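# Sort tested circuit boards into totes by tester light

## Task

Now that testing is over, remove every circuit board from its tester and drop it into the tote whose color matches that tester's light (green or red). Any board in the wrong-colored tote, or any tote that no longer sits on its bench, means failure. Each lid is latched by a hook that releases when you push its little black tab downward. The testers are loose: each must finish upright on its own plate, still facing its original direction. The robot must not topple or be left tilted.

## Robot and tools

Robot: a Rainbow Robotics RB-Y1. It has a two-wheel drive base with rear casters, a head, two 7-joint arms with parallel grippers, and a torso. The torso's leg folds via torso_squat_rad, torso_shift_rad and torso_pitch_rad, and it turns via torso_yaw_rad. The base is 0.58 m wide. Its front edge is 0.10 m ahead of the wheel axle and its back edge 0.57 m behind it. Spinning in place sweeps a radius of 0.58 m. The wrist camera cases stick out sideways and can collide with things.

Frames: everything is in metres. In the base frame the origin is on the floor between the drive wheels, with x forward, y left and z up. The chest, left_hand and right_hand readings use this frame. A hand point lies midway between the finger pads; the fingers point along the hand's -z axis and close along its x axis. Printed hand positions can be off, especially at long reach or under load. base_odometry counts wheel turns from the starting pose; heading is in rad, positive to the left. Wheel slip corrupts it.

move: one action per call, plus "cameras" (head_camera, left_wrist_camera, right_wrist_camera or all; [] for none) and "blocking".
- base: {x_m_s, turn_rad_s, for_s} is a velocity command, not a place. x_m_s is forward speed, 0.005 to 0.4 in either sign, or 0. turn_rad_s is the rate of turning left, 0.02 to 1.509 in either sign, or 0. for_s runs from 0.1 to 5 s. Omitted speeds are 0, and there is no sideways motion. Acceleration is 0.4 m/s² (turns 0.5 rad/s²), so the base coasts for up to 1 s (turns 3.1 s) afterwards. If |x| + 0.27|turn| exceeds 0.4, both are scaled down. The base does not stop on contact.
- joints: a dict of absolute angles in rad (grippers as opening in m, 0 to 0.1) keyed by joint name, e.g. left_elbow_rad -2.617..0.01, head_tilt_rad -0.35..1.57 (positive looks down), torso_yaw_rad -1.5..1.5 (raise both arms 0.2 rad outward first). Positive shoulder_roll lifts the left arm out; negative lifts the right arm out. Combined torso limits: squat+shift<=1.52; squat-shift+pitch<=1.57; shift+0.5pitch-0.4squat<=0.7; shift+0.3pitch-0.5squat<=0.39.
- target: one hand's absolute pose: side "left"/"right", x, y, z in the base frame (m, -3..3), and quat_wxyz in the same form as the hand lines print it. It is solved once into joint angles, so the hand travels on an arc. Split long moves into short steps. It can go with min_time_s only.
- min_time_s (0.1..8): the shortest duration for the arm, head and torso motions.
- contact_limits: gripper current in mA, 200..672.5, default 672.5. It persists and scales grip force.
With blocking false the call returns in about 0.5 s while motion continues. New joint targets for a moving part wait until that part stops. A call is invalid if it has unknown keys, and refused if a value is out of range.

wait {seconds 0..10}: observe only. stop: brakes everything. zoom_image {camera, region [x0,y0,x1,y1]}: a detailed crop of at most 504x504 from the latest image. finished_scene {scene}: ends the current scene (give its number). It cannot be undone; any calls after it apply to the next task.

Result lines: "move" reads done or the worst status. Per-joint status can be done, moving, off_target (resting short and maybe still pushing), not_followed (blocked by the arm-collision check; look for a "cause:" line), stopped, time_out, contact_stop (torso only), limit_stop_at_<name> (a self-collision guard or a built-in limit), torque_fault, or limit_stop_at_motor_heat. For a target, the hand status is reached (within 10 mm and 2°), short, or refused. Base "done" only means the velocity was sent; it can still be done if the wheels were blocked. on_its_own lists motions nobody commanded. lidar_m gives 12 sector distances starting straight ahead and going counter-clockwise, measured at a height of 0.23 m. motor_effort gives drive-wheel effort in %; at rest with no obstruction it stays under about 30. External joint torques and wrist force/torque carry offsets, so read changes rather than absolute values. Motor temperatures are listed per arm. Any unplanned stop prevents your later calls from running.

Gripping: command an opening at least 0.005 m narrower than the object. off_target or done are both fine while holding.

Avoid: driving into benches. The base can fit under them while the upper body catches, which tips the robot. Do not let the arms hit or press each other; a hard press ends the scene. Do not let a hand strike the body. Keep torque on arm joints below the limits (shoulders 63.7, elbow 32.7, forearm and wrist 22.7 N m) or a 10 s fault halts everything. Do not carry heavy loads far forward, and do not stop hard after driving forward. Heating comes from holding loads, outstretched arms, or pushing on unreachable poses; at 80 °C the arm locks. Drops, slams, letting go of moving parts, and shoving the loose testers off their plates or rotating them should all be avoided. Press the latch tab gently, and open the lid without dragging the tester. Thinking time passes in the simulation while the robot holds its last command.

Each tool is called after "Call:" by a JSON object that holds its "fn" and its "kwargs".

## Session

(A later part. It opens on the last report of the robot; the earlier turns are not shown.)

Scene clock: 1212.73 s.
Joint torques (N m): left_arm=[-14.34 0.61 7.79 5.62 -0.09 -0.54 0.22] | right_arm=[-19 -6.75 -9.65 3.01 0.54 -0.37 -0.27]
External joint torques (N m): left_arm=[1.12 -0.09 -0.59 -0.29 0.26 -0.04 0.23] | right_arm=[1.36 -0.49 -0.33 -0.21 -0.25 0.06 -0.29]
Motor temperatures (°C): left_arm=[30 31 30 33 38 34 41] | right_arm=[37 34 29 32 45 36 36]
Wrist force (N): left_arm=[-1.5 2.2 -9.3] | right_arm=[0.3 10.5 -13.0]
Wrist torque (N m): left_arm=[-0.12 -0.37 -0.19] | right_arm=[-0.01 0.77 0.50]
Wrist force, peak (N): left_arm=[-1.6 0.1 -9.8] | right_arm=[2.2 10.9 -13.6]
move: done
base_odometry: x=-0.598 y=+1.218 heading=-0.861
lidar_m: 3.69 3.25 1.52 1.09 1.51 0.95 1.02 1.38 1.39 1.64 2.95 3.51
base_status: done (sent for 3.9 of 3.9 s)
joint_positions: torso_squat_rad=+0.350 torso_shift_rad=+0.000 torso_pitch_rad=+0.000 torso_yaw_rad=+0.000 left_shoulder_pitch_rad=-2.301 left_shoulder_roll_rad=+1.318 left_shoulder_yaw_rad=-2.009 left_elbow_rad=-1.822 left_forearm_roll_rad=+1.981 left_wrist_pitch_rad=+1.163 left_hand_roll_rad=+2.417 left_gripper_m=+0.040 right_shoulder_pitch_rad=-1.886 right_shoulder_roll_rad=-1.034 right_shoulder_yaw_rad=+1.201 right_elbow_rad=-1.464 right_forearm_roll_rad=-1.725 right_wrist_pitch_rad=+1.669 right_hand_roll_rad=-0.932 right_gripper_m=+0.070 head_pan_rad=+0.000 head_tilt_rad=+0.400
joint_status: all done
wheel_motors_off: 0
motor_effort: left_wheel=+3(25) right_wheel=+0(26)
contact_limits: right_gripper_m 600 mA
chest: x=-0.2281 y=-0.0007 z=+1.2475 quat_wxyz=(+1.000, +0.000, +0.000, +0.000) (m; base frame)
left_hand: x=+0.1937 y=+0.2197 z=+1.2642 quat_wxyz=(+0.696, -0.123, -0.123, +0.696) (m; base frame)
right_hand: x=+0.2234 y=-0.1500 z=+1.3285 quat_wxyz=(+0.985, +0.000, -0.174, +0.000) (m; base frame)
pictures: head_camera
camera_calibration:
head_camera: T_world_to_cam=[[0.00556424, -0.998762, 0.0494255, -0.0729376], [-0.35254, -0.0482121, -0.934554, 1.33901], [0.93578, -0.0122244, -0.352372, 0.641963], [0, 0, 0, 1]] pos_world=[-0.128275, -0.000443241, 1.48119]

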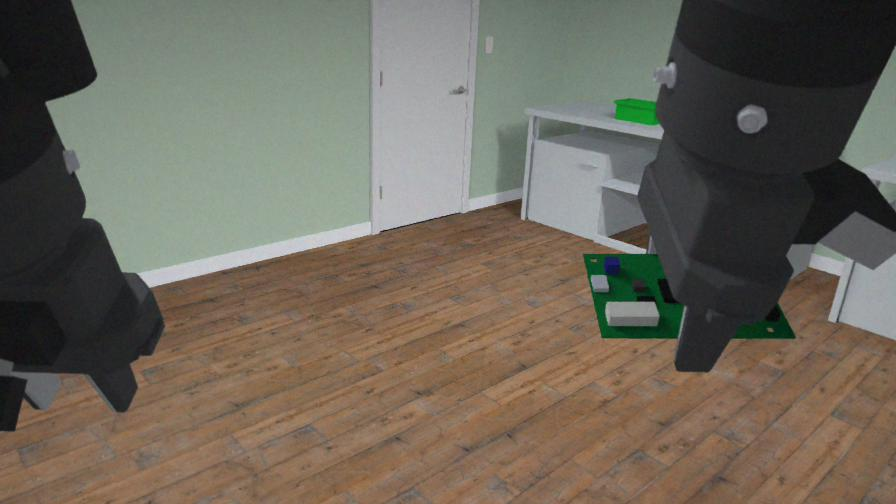

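Call:
{"fn": "move", "kwargs": {"base": {"x_m_s":0.4,"for_s":5}, "cameras": []}}

Call:
{"fn": "move", "kwargs": {"base": {"x_m_s":0.3,"for_s":1.4}, "cameras": []}}

Call:
{"fn": "move", "kwargs": {"base": {"turn_rad_s":-0.5,"for_s":1.62}, "cameras": ["head_camera"]}}

Scene clock: 1230.33 s.
Joint torques (N m): left_arm=[-14.49 0.53 7.72 5.69 -0.15 -0.48 0.11] | right_arm=[-19.06 -6.68 -9.6 3.15 0.46 -0.44 -0.25]
External joint torques (N m): left_arm=[0.97 -0.18 -0.66 -0.21 0.21 0.01 0.11] | right_arm=[1.3 -0.42 -0.27 -0.07 -0.33 -0.01 -0.27]
Motor temperatures (°C): left_arm=[30 31 30 33 38 34 41] | right_arm=[37 34 29 32 45 36 36]
Wrist force (N): left_arm=[-1.7 2.3 -9.2] | right_arm=[-0.1 10.6 -12.6]
Wrist torque (N m): left_arm=[-0.14 -0.38 -0.19] | right_arm=[-0.02 0.74 0.51]
Wrist force, peak (N): left_arm=[-1.5 2.0 -9.6] | right_arm=[-0.1 11.0 -13.0]
move: done
base_odometry: x=+0.705 y=-0.300 heading=-0.861
lidar_m: 2.00 1.78 1.79 2.12 2.16 2.15 2.90 2.85 2.86 2.44 2.13 2.25
base_status: done (sent for 5 of 5 s)
joint_positions: torso_squat_rad=+0.350 torso_shift_rad=+0.000 torso_pitch_rad=+0.000 torso_yaw_rad=+0.000 left_shoulder_pitch_rad=-2.301 left_shoulder_roll_rad=+1.318 left_shoulder_yaw_rad=-2.009 left_elbow_rad=-1.822 left_forearm_roll_rad=+1.981 left_wrist_pitch_rad=+1.163 left_hand_roll_rad=+2.417 left_gripper_m=+0.040 right_shoulder_pitch_rad=-1.886 right_shoulder_roll_rad=-1.034 right_shoulder_yaw_rad=+1.201 right_elbow_rad=-1.464 right_forearm_roll_rad=-1.725 right_wrist_pitch_rad=+1.669 right_hand_roll_rad=-0.932 right_gripper_m=+0.070 head_pan_rad=+0.000 head_tilt_rad=+0.400
joint_status: not commanded
wheel_motors_off: 0
motor_effort: left_wheel=-2(29) right_wheel=+0(28)
contact_limits: right_gripper_m 600 mA
chest: x=-0.2280 y=-0.0007 z=+1.2475 quat_wxyz=(+1.000, +0.000, +0.000, +0.000) (m; base frame)
left_hand: x=+0.1939 y=+0.2197 z=+1.2641 quat_wxyz=(+0.696, -0.123, -0.123, +0.696) (m; base frame)
right_hand: x=+0.2235 y=-0.1500 z=+1.3285 quat_wxyz=(+0.985, +0.000, -0.174, +0.000) (m; base frame)
pictures: none
No camera images: "cameras" was empty.

Scene clock: 1232.83 s.
Joint torques (N m): left_arm=[-14.45 0.68 7.81 5.65 -0.12 -0.47 0.27] | right_arm=[-18.99 -6.75 -9.69 2.97 0.51 -0.4 -0.18]
External joint torques (N m): left_arm=[1 -0.03 -0.57 -0.26 0.24 0.03 0.27] | right_arm=[1.38 -0.49 -0.37 -0.25 -0.28 0.03 -0.19]
Motor temperatures (°C): left_arm=[30 31 30 33 38 34 41] | right_arm=[37 34 29 32 45 36 36]
Wrist force (N): left_arm=[-1.6 1.8 -9.0] | right_arm=[0.1 10.7 -12.8]
Wrist torque (N m): left_arm=[-0.08 -0.38 -0.18] | right_arm=[-0.05 0.75 0.48]
Wrist force, peak (N): left_arm=[-1.7 2.1 -9.5] | right_arm=[0.4 10.8 -13.1]
move: done
base_odometry: x=+0.979 y=-0.618 heading=-0.861
lidar_m: 1.65 1.47 1.47 1.75 2.46 2.47 3.31 3.17 3.17 2.10 1.92 1.89
base_status: done (sent for 1.4 of 1.4 s)
joint_positions: torso_squat_rad=+0.350 torso_shift_rad=+0.000 torso_pitch_rad=+0.000 torso_yaw_rad=+0.000 left_shoulder_pitch_rad=-2.301 left_shoulder_roll_rad=+1.318 left_shoulder_yaw_rad=-2.009 left_elbow_rad=-1.822 left_forearm_roll_rad=+1.981 left_wrist_pitch_rad=+1.163 left_hand_roll_rad=+2.417 left_gripper_m=+0.040 right_shoulder_pitch_rad=-1.886 right_shoulder_roll_rad=-1.034 right_shoulder_yaw_rad=+1.201 right_elbow_rad=-1.464 right_forearm_roll_rad=-1.725 right_wrist_pitch_rad=+1.669 right_hand_roll_rad=-0.932 right_gripper_m=+0.070 head_pan_rad=+0.000 head_tilt_rad=+0.400
joint_status: not commanded
wheel_motors_off: 0
motor_effort: left_wheel=-5(17) right_wheel=+1(28)
contact_limits: right_gripper_m 600 mA
chest: x=-0.2280 y=-0.0007 z=+1.2475 quat_wxyz=(+1.000, +0.000, +0.000, +0.000) (m; base frame)
left_hand: x=+0.1939 y=+0.2197 z=+1.2641 quat_wxyz=(+0.696, -0.123, -0.123, +0.696) (m; base frame)
right_hand: x=+0.2235 y=-0.1500 z=+1.3285 quat_wxyz=(+0.985, +0.000, -0.174, +0.000) (m; base frame)
pictures: none
No camera images: "cameras" was empty.

Scene clock: 1235.77 s.
Joint torques (N m): left_arm=[-14.25 0.57 7.81 5.67 -0.11 -0.55 0.18] | right_arm=[-18.81 -6.74 -9.45 3.03 0.49 -0.38 -0.24]
External joint torques (N m): left_arm=[1.2 -0.13 -0.57 -0.23 0.24 -0.06 0.18] | right_arm=[1.56 -0.48 -0.13 -0.19 -0.3 0.05 -0.26]
Motor temperatures (°C): left_arm=[30 31 30 33 38 34 41] | right_arm=[37 34 29 32 45 36 36]
Wrist force (N): left_arm=[-1.5 2.3 -9.2] | right_arm=[0.1 10.5 -12.9]
Wrist torque (N m): left_arm=[-0.13 -0.37 -0.19] | right_arm=[-0.01 0.75 0.51]
Wrist force, peak (N): left_arm=[-1.5 2.1 -9.6] | right_arm=[0.2 10.9 -12.9]
move: done
base_odometry: x=+0.979 y=-0.618 heading=-1.678
lidar_m: 1.88 1.90 1.53 1.47 1.54 2.12 2.46 2.71 3.28 3.16 3.27 1.93
base_status: done (sent for 1.63 of 1.63 s)
joint_positions: torso_squat_rad=+0.350 torso_shift_rad=+0.000 torso_pitch_rad=+0.000 torso_yaw_rad=+0.000 left_shoulder_pitch_rad=-2.301 left_shoulder_roll_rad=+1.318 left_shoulder_yaw_rad=-2.009 left_elbow_rad=-1.822 left_forearm_roll_rad=+1.981 left_wrist_pitch_rad=+1.163 left_hand_roll_rad=+2.417 left_gripper_m=+0.040 right_shoulder_pitch_rad=-1.886 right_shoulder_roll_rad=-1.034 right_shoulder_yaw_rad=+1.201 right_elbow_rad=-1.464 right_forearm_roll_rad=-1.725 right_wrist_pitch_rad=+1.669 right_hand_roll_rad=-0.932 right_gripper_m=+0.070 head_pan_rad=+0.000 head_tilt_rad=+0.400
joint_status: not commanded
wheel_motors_off: 0
motor_effort: left_wheel=+2(27) right_wheel=+2(29)
contact_limits: right_gripper_m 600 mA
chest: x=-0.2280 y=-0.0007 z=+1.2475 quat_wxyz=(+1.000, +0.000, +0.000, +0.000) (m; base frame)
left_hand: x=+0.1939 y=+0.2197 z=+1.2641 quat_wxyz=(+0.696, -0.123, -0.123, +0.696) (m; base frame)
right_hand: x=+0.2235 y=-0.1500 z=+1.3285 quat_wxyz=(+0.985, +0.000, -0.174, +0.000) (m; base frame)
pictures: head_camera
camera_calibration:
head_camera: T_world_to_cam=[[0.00557703, -0.998762, 0.049434, -0.0729394], [-0.352763, -0.0482216, -0.934469, 1.33891], [0.935696, -0.0122269, -0.352595, 0.642099], [0, 0, 0, 1]] pos_world=[-0.128084, -0.00043373, 1.48118]

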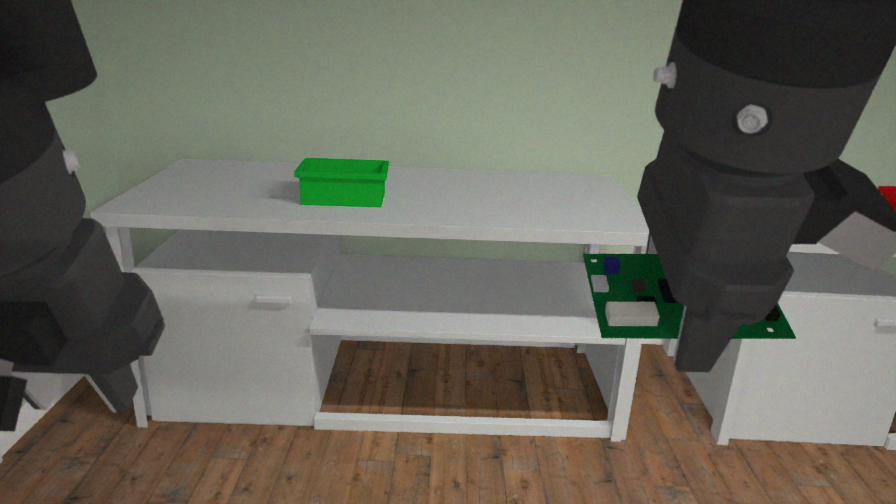

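Call:
{"fn": "move", "kwargs": {"base": {"turn_rad_s":0.25,"for_s":1.0}, "cameras": []}}

Call:
{"fn": "move", "kwargs": {"base": {"x_m_s":0.3,"for_s":4.9}, "cameras": []}}

Call:
{"fn": "move", "kwargs": {"base": {"turn_rad_s":-0.25,"for_s":1.0}, "joints": {"head_tilt_rad":0.8}, "cameras": ["head_camera"]}}

Scene clock: 1246.83 s.
Joint torques (N m): left_arm=[-14.31 0.79 7.64 5.62 -0.08 -0.49 0.21] | right_arm=[-19.17 -6.76 -9.5 3.1 0.5 -0.33 -0.31]
External joint torques (N m): left_arm=[1.14 0.08 -0.74 -0.28 0.27 0.01 0.21] | right_arm=[1.19 -0.5 -0.18 -0.12 -0.29 0.1 -0.33]
Motor temperatures (°C): left_arm=[30 31 30 33 38 34 41] | right_arm=[37 34 29 32 45 36 36]
Wrist force (N): left_arm=[-1.4 2.0 -9.6] | right_arm=[0.1 10.3 -12.8]
Wrist torque (N m): left_arm=[-0.08 -0.36 -0.19] | right_arm=[0.01 0.75 0.52]
Wrist force, peak (N): left_arm=[-1.4 2.0 -9.6] | right_arm=[0.2 10.8 -13.1]
move: done
base_odometry: x=+0.979 y=-0.618 heading=-1.428
lidar_m: 1.87 1.69 1.47 1.47 1.71 2.67 2.46 3.35 3.17 3.17 2.17 1.92
base_status: done (sent for 1 of 1 s)
joint_positions: torso_squat_rad=+0.350 torso_shift_rad=+0.000 torso_pitch_rad=+0.000 torso_yaw_rad=+0.000 left_shoulder_pitch_rad=-2.301 left_shoulder_roll_rad=+1.318 left_shoulder_yaw_rad=-2.009 left_elbow_rad=-1.822 left_forearm_roll_rad=+1.981 left_wrist_pitch_rad=+1.163 left_hand_roll_rad=+2.417 left_gripper_m=+0.040 right_shoulder_pitch_rad=-1.886 right_shoulder_roll_rad=-1.034 right_shoulder_yaw_rad=+1.201 right_elbow_rad=-1.464 right_forearm_roll_rad=-1.725 right_wrist_pitch_rad=+1.669 right_hand_roll_rad=-0.932 right_gripper_m=+0.070 head_pan_rad=+0.000 head_tilt_rad=+0.400
joint_status: not commanded
wheel_motors_off: 0
motor_effort: left_wheel=-3(21) right_wheel=+0(15)
contact_limits: right_gripper_m 600 mA
chest: x=-0.2280 y=-0.0008 z=+1.2475 quat_wxyz=(+1.000, +0.000, +0.000, +0.000) (m; base frame)
left_hand: x=+0.1939 y=+0.2196 z=+1.2641 quat_wxyz=(+0.696, -0.123, -0.123, +0.696) (m; base frame)
right_hand: x=+0.2235 y=-0.1500 z=+1.3285 quat_wxyz=(+0.985, +0.000, -0.174, +0.000) (m; base frame)
pictures: none
No camera images: "cameras" was empty.

Scene clock: 1252.77 s.
Joint torques (N m): left_arm=[-14.32 0.67 8 5.55 -0.12 -0.47 0.22] | right_arm=[-18.97 -6.75 -9.58 3.13 0.52 -0.33 -0.26]
External joint torques (N m): left_arm=[1.13 -0.04 -0.38 -0.36 0.24 0.02 0.22] | right_arm=[1.4 -0.5 -0.25 -0.09 -0.27 0.1 -0.28]
Motor temperatures (°C): left_arm=[30 31 30 33 38 34 41] | right_arm=[37 34 29 32 45 36 36]
Wrist force (N): left_arm=[-1.7 2.1 -9.3] | right_arm=[0.2 10.6 -12.7]
Wrist torque (N m): left_arm=[-0.10 -0.38 -0.19] | right_arm=[-0.02 0.74 0.50]
Wrist force, peak (N): left_arm=[-1.3 1.8 -9.6] | right_arm=[0.4 10.7 -13.1]
move: done
base_odometry: x=+1.187 y=-2.074 heading=-1.429
lidar_m: 0.41 0.46 0.76 1.07 1.25 2.22 3.91 4.10 3.55 1.09 1.18 1.06
base_status: done (sent for 4.9 of 4.9 s)
joint_positions: torso_squat_rad=+0.350 torso_shift_rad=+0.000 torso_pitch_rad=+0.000 torso_yaw_rad=+0.000 left_shoulder_pitch_rad=-2.301 left_shoulder_roll_rad=+1.318 left_shoulder_yaw_rad=-2.009 left_elbow_rad=-1.822 left_forearm_roll_rad=+1.981 left_wrist_pitch_rad=+1.163 left_hand_roll_rad=+2.417 left_gripper_m=+0.040 right_shoulder_pitch_rad=-1.886 right_shoulder_roll_rad=-1.034 right_shoulder_yaw_rad=+1.201 right_elbow_rad=-1.464 right_forearm_roll_rad=-1.725 right_wrist_pitch_rad=+1.669 right_hand_roll_rad=-0.932 right_gripper_m=+0.070 head_pan_rad=+0.000 head_tilt_rad=+0.400
joint_status: not commanded
wheel_motors_off: 0
motor_effort: left_wheel=-7(26) right_wheel=+4(32)
contact_limits: right_gripper_m 600 mA
chest: x=-0.2279 y=-0.0008 z=+1.2475 quat_wxyz=(+1.000, +0.000, +0.000, +0.000) (m; base frame)
left_hand: x=+0.1939 y=+0.2196 z=+1.2641 quat_wxyz=(+0.696, -0.123, -0.123, +0.696) (m; base frame)
right_hand: x=+0.2236 y=-0.1500 z=+1.3284 quat_wxyz=(+0.985, +0.000, -0.174, +0.000) (m; base frame)
pictures: none
No camera images: "cameras" was empty.

Scene clock: 1254.57 s.
Joint torques (N m): left_arm=[-14.4 0.56 7.72 5.58 -0.11 -0.52 0.25] | right_arm=[-19.14 -6.77 -9.29 3.12 0.53 -0.36 -0.22]
External joint torques (N m): left_arm=[1.05 -0.14 -0.66 -0.33 0.25 -0.03 0.25] | right_arm=[1.22 -0.51 0.03 -0.1 -0.26 0.07 -0.24]
Motor temperatures (°C): left_arm=[30 31 30 33 38 34 41] | right_arm=[37 34 29 32 45 36 36]
Wrist force (N): left_arm=[-1.6 2.1 -9.0] | right_arm=[0.2 10.4 -12.7]
Wrist torque (N m): left_arm=[-0.10 -0.37 -0.19] | right_arm=[-0.01 0.77 0.49]
Wrist force, peak (N): left_arm=[-1.8 2.0 -9.5] | right_arm=[-0.1 10.5 -13.3]
move: done
base_odometry: x=+1.187 y=-2.074 heading=-1.679
lidar_m: 0.41 0.41 0.57 1.06 1.12 1.58 3.91 4.18 3.66 1.70 1.06 1.10
base_status: done (sent for 1 of 1 s)
joint_positions: torso_squat_rad=+0.350 torso_shift_rad=+0.000 torso_pitch_rad=+0.000 torso_yaw_rad=+0.000 left_shoulder_pitch_rad=-2.301 left_shoulder_roll_rad=+1.318 left_shoulder_yaw_rad=-2.009 left_elbow_rad=-1.822 left_forearm_roll_rad=+1.981 left_wrist_pitch_rad=+1.163 left_hand_roll_rad=+2.417 left_gripper_m=+0.040 right_shoulder_pitch_rad=-1.886 right_shoulder_roll_rad=-1.034 right_shoulder_yaw_rad=+1.201 right_elbow_rad=-1.464 right_forearm_roll_rad=-1.725 right_wrist_pitch_rad=+1.669 right_hand_roll_rad=-0.932 right_gripper_m=+0.070 head_pan_rad=+0.000 head_tilt_rad=+0.800
joint_status: all done
wheel_motors_off: 0
motor_effort: left_wheel=+0(24) right_wheel=+2(25)
contact_limits: right_gripper_m 600 mA
chest: x=-0.2280 y=-0.0007 z=+1.2475 quat_wxyz=(+1.000, +0.000, +0.000, +0.000) (m; base frame)
left_hand: x=+0.1939 y=+0.2197 z=+1.2641 quat_wxyz=(+0.696, -0.123, -0.123, +0.696) (m; base frame)
right_hand: x=+0.2235 y=-0.1499 z=+1.3285 quat_wxyz=(+0.985, +0.000, -0.174, +0.000) (m; base frame)
pictures: head_camera
camera_calibration:
head_camera: T_world_to_cam=[[0.0247433, -0.998754, 0.0433279, -0.0601139], [-0.68878, -0.0484443, -0.72335, 0.964089], [0.724548, -0.0119454, -0.689121, 1.08574], [0, 0, 0, 1]] pos_world=[-0.121136, -0.000364861, 1.44818]

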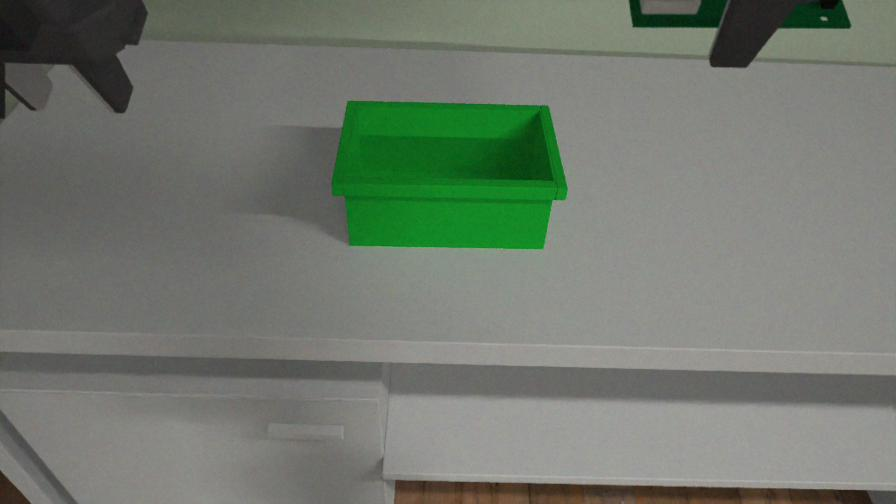

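Call:
{"fn": "move", "kwargs": {"base": {"x_m_s":0.15,"for_s":1.15}, "cameras": []}}

Call:
{"fn": "move", "kwargs": {"joints": {"torso_pitch_rad":0.35}, "cameras": ["head_camera"]}}

Scene clock: 1264.37 s.
Joint torques (N m): left_arm=[-14.29 0.83 7.78 5.61 -0.17 -0.56 0.19] | right_arm=[-18.85 -6.56 -9.57 3.16 0.48 -0.37 -0.22]
External joint torques (N m): left_arm=[1.17 0.13 -0.6 -0.29 0.19 -0.06 0.19] | right_arm=[1.51 -0.3 -0.24 -0.06 -0.31 0.06 -0.24]
Motor temperatures (°C): left_arm=[30 31 30 33 38 34 41] | right_arm=[37 34 29 32 45 36 36]
Wrist force (N): left_arm=[-1.4 2.3 -8.9] | right_arm=[-0.1 10.5 -12.9]
Wrist torque (N m): left_arm=[-0.14 -0.35 -0.17] | right_arm=[-0.01 0.74 0.50]
Wrist force, peak (N): left_arm=[-1.4 1.8 -9.6] | right_arm=[0.2 10.5 -13.5]
move: done
base_odometry: x=+1.169 y=-2.248 heading=-1.679
lidar_m: 0.39 0.25 0.31 1.06 1.12 1.58 4.08 4.34 3.67 1.05 1.04 0.93
base_status: done (sent for 1.17 of 1.17 s)
joint_positions: torso_squat_rad=+0.350 torso_shift_rad=+0.000 torso_pitch_rad=+0.000 torso_yaw_rad=+0.000 left_shoulder_pitch_rad=-2.300 left_shoulder_roll_rad=+1.318 left_shoulder_yaw_rad=-2.009 left_elbow_rad=-1.822 left_forearm_roll_rad=+1.981 left_wrist_pitch_rad=+1.163 left_hand_roll_rad=+2.417 left_gripper_m=+0.040 right_shoulder_pitch_rad=-1.886 right_shoulder_roll_rad=-1.034 right_shoulder_yaw_rad=+1.201 right_elbow_rad=-1.464 right_forearm_roll_rad=-1.725 right_wrist_pitch_rad=+1.669 right_hand_roll_rad=-0.932 right_gripper_m=+0.070 head_pan_rad=+0.000 head_tilt_rad=+0.800
joint_status: not commanded
wheel_motors_off: 0
motor_effort: left_wheel=-4(29) right_wheel=+2(28)
contact_limits: right_gripper_m 600 mA
chest: x=-0.2280 y=-0.0007 z=+1.2475 quat_wxyz=(+1.000, +0.000, +0.000, +0.000) (m; base frame)
left_hand: x=+0.1938 y=+0.2197 z=+1.2641 quat_wxyz=(+0.696, -0.123, -0.123, +0.696) (m; base frame)
right_hand: x=+0.2235 y=-0.1499 z=+1.3285 quat_wxyz=(+0.985, +0.000, -0.174, +0.000) (m; base frame)
pictures: none
No camera images: "cameras" was empty.

Scene clock: 1266.30 s.
Joint torques (N m): left_arm=[-15.89 2.48 8.34 3.58 0.33 -0.06 0.2] | right_arm=[-20.66 -8.04 -10.2 1.32 -0.05 0.03 -0.33]
External joint torques (N m): left_arm=[0.91 -0.24 -0.39 -0.07 0.23 -0.01 0.2] | right_arm=[1.57 -0.24 0.06 0.12 -0.3 0.04 -0.33]
Motor temperatures (°C): left_arm=[30 31 30 33 38 34 41] | right_arm=[37 34 29 32 45 36 36]
Wrist force (N): left_arm=[-1.5 0.1 -9.4] | right_arm=[2.3 10.5 -13.4]
Wrist torque (N m): left_arm=[0.00 -0.35 -0.18] | right_arm=[-0.01 0.87 0.51]
Wrist force, peak (N): left_arm=[-1.7 -0.2 -9.9] | right_arm=[2.6 10.8 -13.8]
move: done
base_odometry: x=+1.169 y=-2.248 heading=-1.679
lidar_m: 0.38 0.25 0.32 1.06 1.11 1.57 4.09 4.34 3.66 1.04 1.03 0.93
base_status: not commanded
joint_positions: torso_squat_rad=+0.350 torso_shift_rad=+0.000 torso_pitch_rad=+0.350 torso_yaw_rad=+0.000 left_shoulder_pitch_rad=-2.301 left_shoulder_roll_rad=+1.318 left_shoulder_yaw_rad=-2.009 left_elbow_rad=-1.822 left_forearm_roll_rad=+1.981 left_wrist_pitch_rad=+1.163 left_hand_roll_rad=+2.417 left_gripper_m=+0.040 right_shoulder_pitch_rad=-1.886 right_shoulder_roll_rad=-1.034 right_shoulder_yaw_rad=+1.201 right_elbow_rad=-1.464 right_forearm_roll_rad=-1.725 right_wrist_pitch_rad=+1.669 right_hand_roll_rad=-0.932 right_gripper_m=+0.070 head_pan_rad=+0.000 head_tilt_rad=+0.800
joint_status: all done
wheel_motors_off: 0
motor_effort: left_wheel=-4(6) right_wheel=+3(4)
contact_limits: right_gripper_m 600 mA
chest: x=-0.1219 y=-0.0007 z=+1.2287 quat_wxyz=(+0.985, +0.000, +0.174, +0.000) (m; base frame)
left_hand: x=+0.2800 y=+0.2198 z=+1.0996 quat_wxyz=(+0.707, +0.000, +0.000, +0.707) (m; base frame)
right_hand: x=+0.3301 y=-0.1498 z=+1.1500 quat_wxyz=(+1.000, +0.000, +0.000, +0.000) (m; base frame)
pictures: head_camera
camera_calibration:
head_camera: T_world_to_cam=[[0.0383244, -0.998747, 0.032173, -0.0465561], [-0.895051, -0.0486256, -0.443305, 0.654371], [0.444314, -0.0118071, -0.895793, 1.21571], [0, 0, 0, 1]] pos_world=[0.0473215, -0.000324537, 1.38061]

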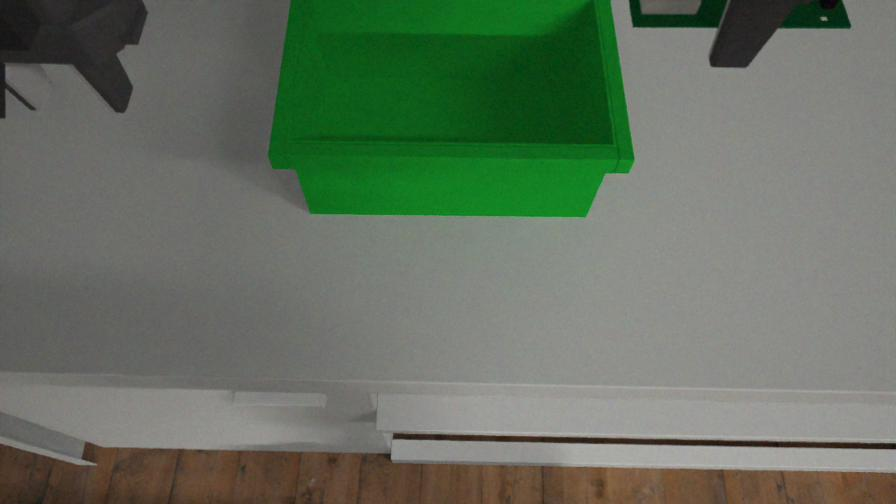

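Call:
{"fn": "move", "kwargs": {"target": {"side":"right","x":0.41,"y":-0.02,"z":1.05,"quat_wxyz":[1,0,0,0]}, "min_time_s": 2, "cameras": ["head_camera","right_wrist_camera"]}}

Call:
{"fn": "move", "kwargs": {"target": {"side":"right","x":0.41,"y":-0.008,"z":0.98,"quat_wxyz":[1,0,0,0]}, "min_time_s": 2, "cameras": ["head_camera","right_wrist_camera"]}}

Scene clock: 1282.53 s.
Joint torques (N m): left_arm=[-15.73 2.51 8.33 3.51 0.36 -0.05 0.14] | right_arm=[-25.63 -8.44 -1.42 1.07 0.27 -0.25 0.07]
External joint torques (N m): left_arm=[1.07 -0.21 -0.41 -0.14 0.27 0 0.14] | right_arm=[1.09 0.61 1.13 0.88 0.01 -0.16 0.06]
Motor temperatures (°C): left_arm=[30 31 30 33 38 34 41] | right_arm=[37 34 29 32 45 36 36]
Wrist force (N): left_arm=[-1.5 0.1 -9.7] | right_arm=[2.2 10.8 -13.4]
Wrist torque (N m): left_arm=[-0.01 -0.35 -0.17] | right_arm=[-0.06 0.85 0.52]
Wrist force, peak (N): left_arm=[-1.7 0.2 -9.8] | right_arm=[1.5 11.2 -13.7]
move: done
base_odometry: x=+1.169 y=-2.248 heading=-1.679
lidar_m: 0.39 0.24 0.32 1.06 1.12 1.58 4.09 4.35 3.67 1.04 1.03 0.92
base_status: not commanded
joint_positions: torso_squat_rad=+0.350 torso_shift_rad=+0.000 torso_pitch_rad=+0.350 torso_yaw_rad=+0.000 left_shoulder_pitch_rad=-2.301 left_shoulder_roll_rad=+1.318 left_shoulder_yaw_rad=-2.009 left_elbow_rad=-1.822 left_forearm_roll_rad=+1.981 left_wrist_pitch_rad=+1.163 left_hand_roll_rad=+2.417 left_gripper_m=+0.040 right_shoulder_pitch_rad=-1.943 right_shoulder_roll_rad=-0.217 right_shoulder_yaw_rad=+1.271 right_elbow_rad=-0.267 right_forearm_roll_rad=-1.579 right_wrist_pitch_rad=+1.494 right_hand_roll_rad=-0.518 right_gripper_m=+0.070 head_pan_rad=+0.000 head_tilt_rad=+0.800
joint_status: all done
wheel_motors_off: 0
motor_effort: left_wheel=-4(5) right_wheel=+3(4)
contact_limits: right_gripper_m 600 mA
chest: x=-0.1219 y=-0.0007 z=+1.2287 quat_wxyz=(+0.985, +0.000, +0.174, +0.000) (m; base frame)
left_hand: x=+0.2800 y=+0.2198 z=+1.0997 quat_wxyz=(+0.707, +0.000, +0.000, +0.707) (m; base frame)
right_hand: x=+0.4094 y=-0.0202 z=+1.0501 quat_wxyz=(+1.000, +0.006, -0.015, +0.000) (m; base frame)
right_hand_status: reached (checked arc, as near as the solve gets, planned for 2.0 s): 1 mm and 1.8 deg off.
pictures: head_camera, right_wrist_camera
camera_calibration:
head_camera: T_world_to_cam=[[0.0383133, -0.998749, 0.032144, -0.0465422], [-0.895018, -0.0486038, -0.443374, 0.654419], [0.444381, -0.0117824, -0.89576, 1.21571], [0, 0, 0, 1]] pos_world=[0.0472634, -0.000352878, 1.38063]
right_wrist_camera: T_world_to_cam=[[-0.998714, 0.0206016, -0.0463145, 0.460427], [-0.00273107, 0.890488, 0.454999, -0.425527], [0.0506162, 0.45454, -0.889287, 0.99401], [0, 0, 0, 1]] pos_world=[0.40836, -0.0823762, 1.0989]

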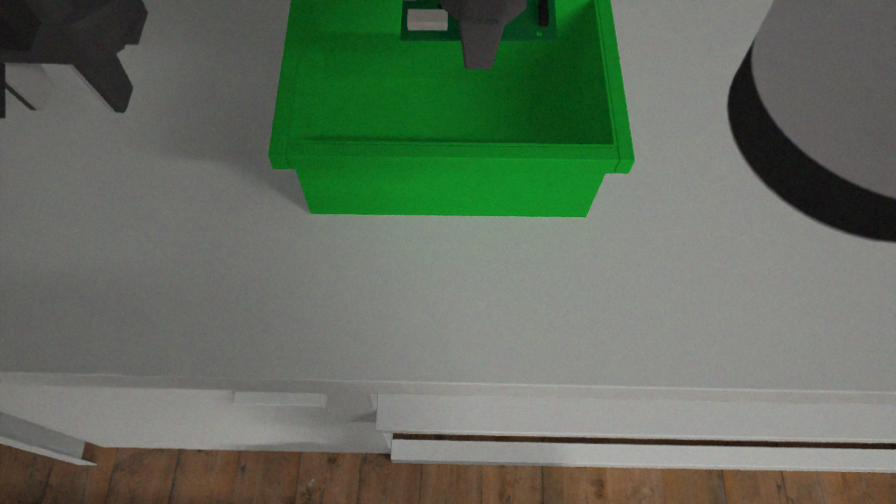

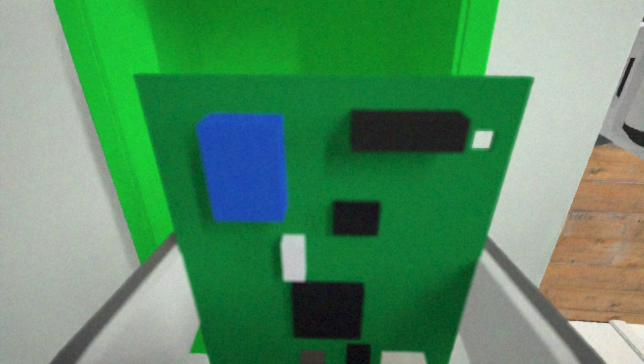

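Scene clock: 1284.87 s.
Joint torques (N m): left_arm=[-15.84 2.77 8.34 3.51 0.31 -0.03 0.21] | right_arm=[-23.03 -5.72 -1.42 1.09 0.31 -0.57 -0.31]
External joint torques (N m): left_arm=[0.96 0.06 -0.4 -0.14 0.21 0.02 0.21] | right_arm=[3.3 2.33 1.11 0.95 0.03 -0.37 -0.31]
Motor temperatures (°C): left_arm=[30 31 30 33 38 34 41] | right_arm=[37 34 29 32 45 36 36]
Wrist force (N): left_arm=[-1.6 0.1 -9.6] | right_arm=[1.6 10.6 -12.9]
Wrist torque (N m): left_arm=[-0.01 -0.36 -0.16] | right_arm=[-0.04 0.82 0.53]
Wrist force, peak (N): left_arm=[-1.7 -0.1 -9.8] | right_arm=[1.9 10.9 -13.5]
move: short
base_odometry: x=+1.169 y=-2.248 heading=-1.679
lidar_m: 0.39 0.25 0.32 1.06 1.12 1.58 4.08 4.35 3.67 1.04 1.04 0.92
base_status: not commanded
joint_positions: torso_squat_rad=+0.350 torso_shift_rad=+0.000 torso_pitch_rad=+0.350 torso_yaw_rad=+0.000 left_shoulder_pitch_rad=-2.301 left_shoulder_roll_rad=+1.318 left_shoulder_yaw_rad=-2.009 left_elbow_rad=-1.822 left_forearm_roll_rad=+1.981 left_wrist_pitch_rad=+1.163 left_hand_roll_rad=+2.417 left_gripper_m=+0.040 right_shoulder_pitch_rad=-1.821 right_shoulder_roll_rad=-0.159 right_shoulder_yaw_rad=+1.300 right_elbow_rad=-0.267 right_forearm_roll_rad=-1.543 right_wrist_pitch_rad=+1.311 right_hand_roll_rad=-0.542 right_gripper_m=+0.070 head_pan_rad=+0.000 head_tilt_rad=+0.800
joint_status: all done
wheel_motors_off: 0
motor_effort: left_wheel=-3(5) right_wheel=+2(4)
contact_limits: right_gripper_m 600 mA
chest: x=-0.1219 y=-0.0007 z=+1.2287 quat_wxyz=(+0.985, +0.000, +0.174, +0.000) (m; base frame)
left_hand: x=+0.2800 y=+0.2198 z=+1.0997 quat_wxyz=(+0.707, +0.000, +0.000, +0.707) (m; base frame)
right_hand: x=+0.4097 y=-0.0083 z=+0.9805 quat_wxyz=(+0.999, +0.017, -0.040, +0.000) (m; base frame)
right_hand_status: short (checked arc, as near as the solve gets, planned for 2.0 s): 1 mm and 4.9 deg off. The place is met; only the turn is off.
pictures: head_camera, right_wrist_camera
camera_calibration:
head_camera: T_world_to_cam=[[0.038313, -0.998749, 0.0321442, -0.0465425], [-0.895018, -0.0486036, -0.443374, 0.654419], [0.444382, -0.0117826, -0.89576, 1.21571], [0, 0, 0, 1]] pos_world=[0.0472633, -0.000352897, 1.38063]
right_wrist_camera: T_world_to_cam=[[-0.995206, 0.0223123, -0.0952255, 0.503708], [-0.0255393, 0.880565, 0.473238, -0.413036], [0.0944112, 0.473401, -0.875773, 0.895681], [0, 0, 0, 1]] pos_world=[0.406182, -0.07155, 1.02784]

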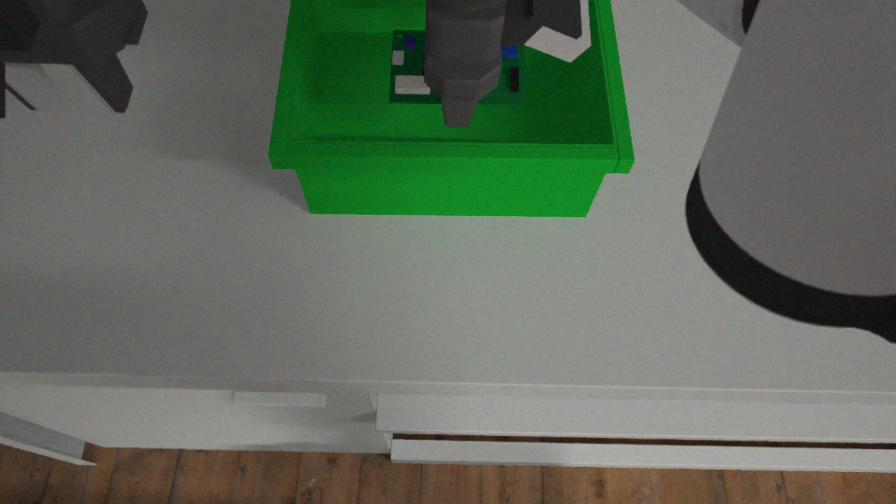

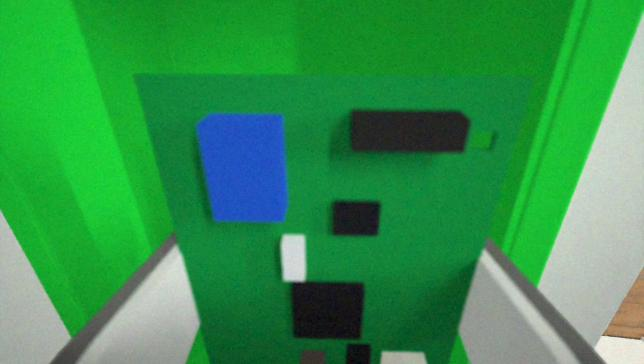

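Call:
{"fn": "move", "kwargs": {"target": {"side":"right","x":0.404,"y":-0.03,"z":0.94,"quat_wxyz":[1,0,0,0]}, "min_time_s": 2, "cameras": ["right_wrist_camera"]}}

Call:
{"fn": "move", "kwargs": {"target": {"side":"right","x":0.404,"y":-0.03,"z":0.912,"quat_wxyz":[1,0,0,0]}, "min_time_s": 2, "cameras": ["head_camera","right_wrist_camera"]}}

Scene clock: 1296.67 s.
Joint torques (N m): left_arm=[-15.74 2.5 8.23 3.61 0.3 -0.09 0.17] | right_arm=[-22.59 -8.96 -1.53 0.97 0.41 -0.61 0.3]
External joint torques (N m): left_arm=[1.06 -0.21 -0.51 -0.04 0.2 -0.04 0.17] | right_arm=[3.48 -1.45 0.95 0.84 0.15 -0.45 0.3]
Motor temperatures (°C): left_arm=[30 31 30 33 38 34 41] | right_arm=[37 34 29 32 45 36 36]
Wrist force (N): left_arm=[-1.8 0.1 -9.6] | right_arm=[1.9 10.7 -13.4]
Wrist torque (N m): left_arm=[-0.02 -0.38 -0.19] | right_arm=[-0.06 0.84 0.51]
Wrist force, peak (N): left_arm=[-1.8 -0.1 -9.9] | right_arm=[1.9 10.7 -13.6]
move: short
base_odometry: x=+1.169 y=-2.248 heading=-1.679
lidar_m: 0.39 0.24 0.32 1.06 1.12 1.58 4.08 4.34 3.67 1.04 1.04 0.92
base_status: not commanded
joint_positions: torso_squat_rad=+0.350 torso_shift_rad=+0.000 torso_pitch_rad=+0.350 torso_yaw_rad=+0.000 left_shoulder_pitch_rad=-2.301 left_shoulder_roll_rad=+1.318 left_shoulder_yaw_rad=-2.009 left_elbow_rad=-1.822 left_forearm_roll_rad=+1.981 left_wrist_pitch_rad=+1.163 left_hand_roll_rad=+2.417 left_gripper_m=+0.040 right_shoulder_pitch_rad=-1.737 right_shoulder_roll_rad=-0.169 right_shoulder_yaw_rad=+1.315 right_elbow_rad=-0.267 right_forearm_roll_rad=-1.531 right_wrist_pitch_rad=+1.259 right_hand_roll_rad=-0.511 right_gripper_m=+0.070 head_pan_rad=+0.000 head_tilt_rad=+0.800
joint_status: all done
wheel_motors_off: 0
motor_effort: left_wheel=-4(5) right_wheel=+2(4)
contact_limits: right_gripper_m 600 mA
chest: x=-0.1219 y=-0.0007 z=+1.2287 quat_wxyz=(+0.985, +0.000, +0.174, +0.000) (m; base frame)
left_hand: x=+0.2800 y=+0.2198 z=+1.0997 quat_wxyz=(+0.707, +0.000, +0.000, +0.707) (m; base frame)
right_hand: x=+0.4034 y=-0.0298 z=+0.9404 quat_wxyz=(+0.999, +0.011, -0.029, +0.000) (m; base frame)
right_hand_status: short (checked arc, as near as the solve gets, planned for 2.0 s): 1 mm and 3.6 deg off. The place is met; only the turn is off.
pictures: right_wrist_camera
camera_calibration:
right_wrist_camera: T_world_to_cam=[[-0.996939, 0.0207692, -0.0753688, 0.476128], [-0.0166588, 0.885487, 0.464365, -0.370419], [0.0763826, 0.464199, -0.882431, 0.884577], [0, 0, 0, 1]] pos_world=[0.400934, -0.0925068, 0.988473]

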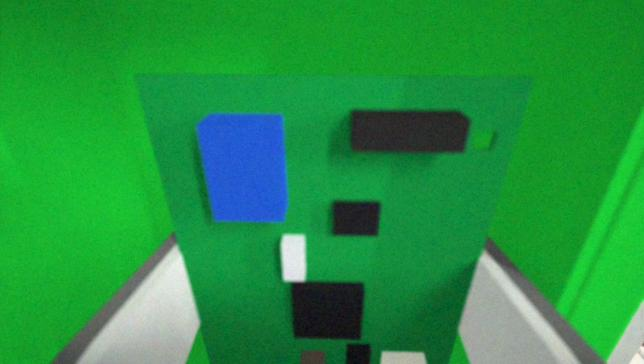

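Scene clock: 1299.00 s.
Joint torques (N m): left_arm=[-15.52 2.24 8.11 3.6 0.25 -0.12 0.13] | right_arm=[21.58 8.52 5.67 0.93 2.79 -11.7 -1.04]
External joint torques (N m): left_arm=[1.27 -0.44 -0.63 -0.1 0.16 -0.07 0.13] | right_arm=[47.47 15.72 8.13 0.78 2.51 -11.44 -1.05]
Motor temperatures (°C): left_arm=[30 31 30 33 38 34 41] | right_arm=[37 34 29 32 45 36 36]
Wrist force (N): left_arm=[-1.4 -0.2 -9.5] | right_arm=[-19.3 -2.0 123.9]
Wrist torque (N m): left_arm=[0.02 -0.35 -0.19] | right_arm=[0.14 7.05 1.14]
Wrist force, peak (N): left_arm=[-1.4 0.0 -9.8] | right_arm=[-19.3 -2.1 124.4]
move: short
base_odometry: x=+1.169 y=-2.248 heading=-1.679
lidar_m: 0.38 0.25 0.31 1.06 1.12 1.58 4.08 4.34 3.67 1.04 1.04 0.92
base_status: not commanded
joint_positions: torso_squat_rad=+0.351 torso_shift_rad=-0.002 torso_pitch_rad=+0.345 torso_yaw_rad=+0.000 left_shoulder_pitch_rad=-2.301 left_shoulder_roll_rad=+1.318 left_shoulder_yaw_rad=-2.009 left_elbow_rad=-1.822 left_forearm_roll_rad=+1.981 left_wrist_pitch_rad=+1.163 left_hand_roll_rad=+2.417 left_gripper_m=+0.040 right_shoulder_pitch_rad=-1.693 right_shoulder_roll_rad=-0.159 right_shoulder_yaw_rad=+1.326 right_elbow_rad=-0.267 right_forearm_roll_rad=-1.513 right_wrist_pitch_rad=+1.172 right_hand_roll_rad=-0.516 right_gripper_m=+0.070 head_pan_rad=+0.000 head_tilt_rad=+0.800
joint_status: all done
wheel_motors_off: 0
motor_effort: left_wheel=-3(5) right_wheel=+9(10)
contact_limits: right_gripper_m 600 mA
chest: x=-0.1248 y=-0.0008 z=+1.2291 quat_wxyz=(+0.985, +0.000, +0.172, +0.000) (m; base frame)
left_hand: x=+0.2779 y=+0.2196 z=+1.1022 quat_wxyz=(+0.707, -0.002, -0.002, +0.707) (m; base frame)
right_hand: x=+0.4061 y=-0.0299 z=+0.9217 quat_wxyz=(+0.998, +0.018, -0.053, +0.000) (m; base frame)
right_hand_status: short (checked arc, as near as the solve gets, planned for 2.0 s): 10 mm and 6.4 deg off. The place is met; only the turn is off.
pictures: head_camera, right_wrist_camera
camera_calibration:
head_camera: T_world_to_cam=[[0.0378508, -0.998759, 0.0323714, -0.046855], [-0.892744, -0.0483523, -0.447963, 0.657991], [0.448972, -0.0119436, -0.893466, 1.21508], [0, 0, 0, 1]] pos_world=[0.0436546, -0.000469087, 1.3819]
right_wrist_camera: T_world_to_cam=[[-0.992272, 0.0232995, -0.121872, 0.518475], [-0.0377396, 0.879003, 0.47532, -0.36325], [0.118201, 0.476246, -0.871331, 0.841009], [0, 0, 0, 1]] pos_world=[0.401352, -0.0933095, 0.968645]

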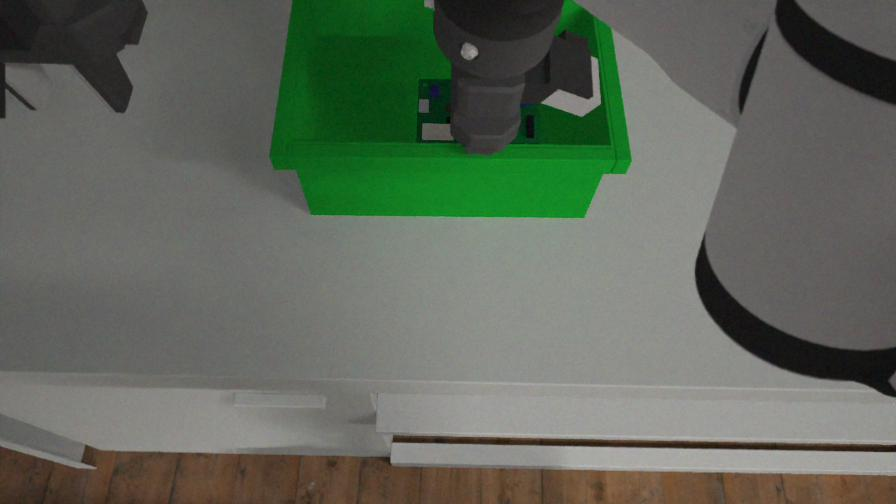

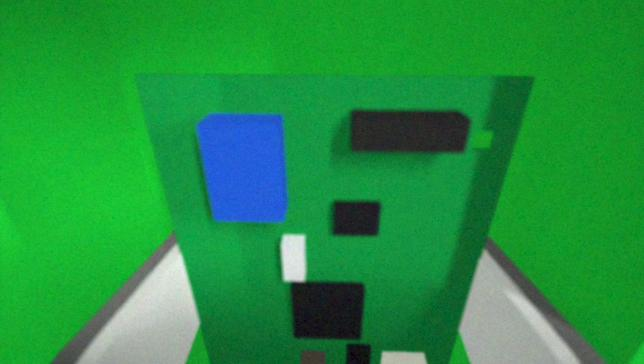

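Call:
{"fn": "move", "kwargs": {"target": {"side":"right","x":0.404,"y":-0.03,"z":0.945,"quat_wxyz":[1,0,0,0]}, "min_time_s": 1.5, "cameras": []}}

Call:
{"fn": "move", "kwargs": {"target": {"side":"right","x":0.40,"y":-0.035,"z":1.02,"quat_wxyz":[1,0,0,0]}, "min_time_s": 2, "cameras": ["head_camera"]}}

Call:
{"fn": "zoom_image", "kwargs": {"camera": "head_camera", "region": [250, 0, 650, 230]}}

Scene clock: 1307.20 s.
Joint torques (N m): left_arm=[-15.6 2.52 8.07 3.49 0.28 -0.06 0.12] | right_arm=[-25.16 -9.23 -3.96 0.99 -0.23 -0.04 0.41]
External joint torques (N m): left_arm=[1.2 -0.19 -0.66 -0.17 0.19 -0.01 0.12] | right_arm=[0.94 -1.69 -1.47 0.86 -0.5 0.13 0.41]
Motor temperatures (°C): left_arm=[30 31 30 33 38 34 41] | right_arm=[37 34 29 32 45 38 36]
Wrist force (N): left_arm=[-1.5 0.1 -9.7] | right_arm=[1.9 10.8 -13.4]
Wrist torque (N m): left_arm=[-0.01 -0.35 -0.18] | right_arm=[-0.07 0.83 0.51]
Wrist force, peak (N): left_arm=[-1.5 -0.1 -9.9] | right_arm=[-19.5 -2.3 124.3]
move: short
base_odometry: x=+1.169 y=-2.248 heading=-1.679
lidar_m: 0.39 0.24 0.32 1.07 1.11 1.58 4.09 4.34 3.66 1.05 1.03 0.92
base_status: not commanded
joint_positions: torso_squat_rad=+0.350 torso_shift_rad=+0.000 torso_pitch_rad=+0.350 torso_yaw_rad=+0.000 left_shoulder_pitch_rad=-2.301 left_shoulder_roll_rad=+1.318 left_shoulder_yaw_rad=-2.009 left_elbow_rad=-1.822 left_forearm_roll_rad=+1.981 left_wrist_pitch_rad=+1.163 left_hand_roll_rad=+2.417 left_gripper_m=+0.040 right_shoulder_pitch_rad=-1.740 right_shoulder_roll_rad=-0.171 right_shoulder_yaw_rad=+1.313 right_elbow_rad=-0.267 right_forearm_roll_rad=-1.532 right_wrist_pitch_rad=+1.258 right_hand_roll_rad=-0.509 right_gripper_m=+0.070 head_pan_rad=+0.000 head_tilt_rad=+0.800
joint_status: all done
wheel_motors_off: 0
motor_effort: left_wheel=-3(5) right_wheel=+7(11)
contact_limits: right_gripper_m 600 mA
chest: x=-0.1221 y=-0.0008 z=+1.2288 quat_wxyz=(+0.985, +0.000, +0.174, +0.000) (m; base frame)
left_hand: x=+0.2799 y=+0.2197 z=+1.0998 quat_wxyz=(+0.707, +0.000, +0.000, +0.707) (m; base frame)
right_hand: x=+0.4046 y=-0.0299 z=+0.9421 quat_wxyz=(+0.999, +0.013, -0.031, +0.000) (m; base frame)
right_hand_status: short (checked arc, as near as the solve gets, planned for 1.5 s): 3 mm and 3.8 deg off. The place is met; only the turn is off.
pictures: none
No camera images: "cameras" was empty.

Scene clock: 1309.53 s.
Joint torques (N m): left_arm=[-15.57 2.38 8.42 3.46 0.23 -0.03 0.19] | right_arm=[-25.47 -10.25 -4.29 -0.3 -0.17 0.19 -0.23]
External joint torques (N m): left_arm=[1.23 -0.33 -0.32 -0.19 0.14 0.01 0.19] | right_arm=[1.2 -1.6 -1.31 -0.46 -0.42 0.18 -0.23]
Motor temperatures (°C): left_arm=[30 31 30 33 38 34 41] | right_arm=[37 34 29 32 45 38 36]
Wrist force (N): left_arm=[-1.6 0.1 -9.6] | right_arm=[2.4 10.7 -13.2]
Wrist torque (N m): left_arm=[-0.01 -0.37 -0.17] | right_arm=[-0.05 0.87 0.52]
Wrist force, peak (N): left_arm=[-1.6 0.1 -9.9] | right_arm=[2.2 10.7 -13.8]
move: done
base_odometry: x=+1.169 y=-2.248 heading=-1.679
lidar_m: 0.39 0.25 0.32 1.06 1.11 1.58 4.08 4.34 3.66 1.04 1.03 0.92
base_status: not commanded
joint_positions: torso_squat_rad=+0.350 torso_shift_rad=+0.000 torso_pitch_rad=+0.350 torso_yaw_rad=+0.000 left_shoulder_pitch_rad=-2.301 left_shoulder_roll_rad=+1.318 left_shoulder_yaw_rad=-2.009 left_elbow_rad=-1.822 left_forearm_roll_rad=+1.981 left_wrist_pitch_rad=+1.163 left_hand_roll_rad=+2.417 left_gripper_m=+0.040 right_shoulder_pitch_rad=-1.876 right_shoulder_roll_rad=-0.241 right_shoulder_yaw_rad=+1.284 right_elbow_rad=-0.318 right_forearm_roll_rad=-1.573 right_wrist_pitch_rad=+1.485 right_hand_roll_rad=-0.525 right_gripper_m=+0.070 head_pan_rad=+0.000 head_tilt_rad=+0.800
joint_status: all done
wheel_motors_off: 0
motor_effort: left_wheel=-2(5) right_wheel=+7(9)
contact_limits: right_gripper_m 600 mA
chest: x=-0.1221 y=-0.0008 z=+1.2288 quat_wxyz=(+0.985, +0.000, +0.174, +0.000) (m; base frame)
left_hand: x=+0.2799 y=+0.2197 z=+1.0998 quat_wxyz=(+0.707, +0.000, +0.000, +0.707) (m; base frame)
right_hand: x=+0.4003 y=-0.0348 z=+1.0198 quat_wxyz=(+1.000, -0.003, +0.007, +0.000) (m; base frame)
right_hand_status: reached (checked arc, planned for 2.0 s): 0 mm and 0.9 deg off.
pictures: head_camera
camera_calibration:
head_camera: T_world_to_cam=[[0.0382509, -0.998753, 0.0320975, -0.0465603], [-0.894896, -0.0485305, -0.443628, 0.654619], [0.444633, -0.0117547, -0.895636, 1.21567], [0, 0, 0, 1]] pos_world=[0.0470715, -0.000443449, 1.3807]

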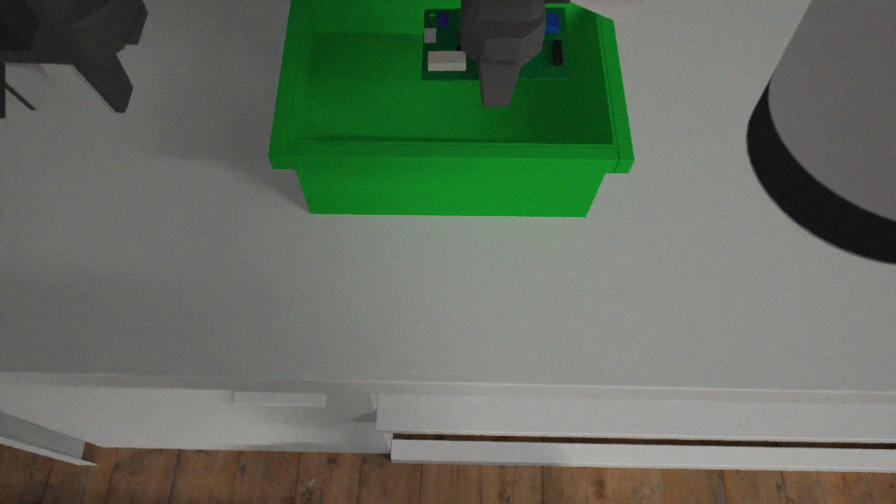

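Scaled by 1.260 from the camera's 896x504 image, which has a finer 1280x720 frame.

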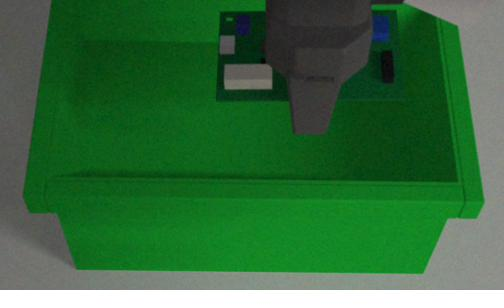

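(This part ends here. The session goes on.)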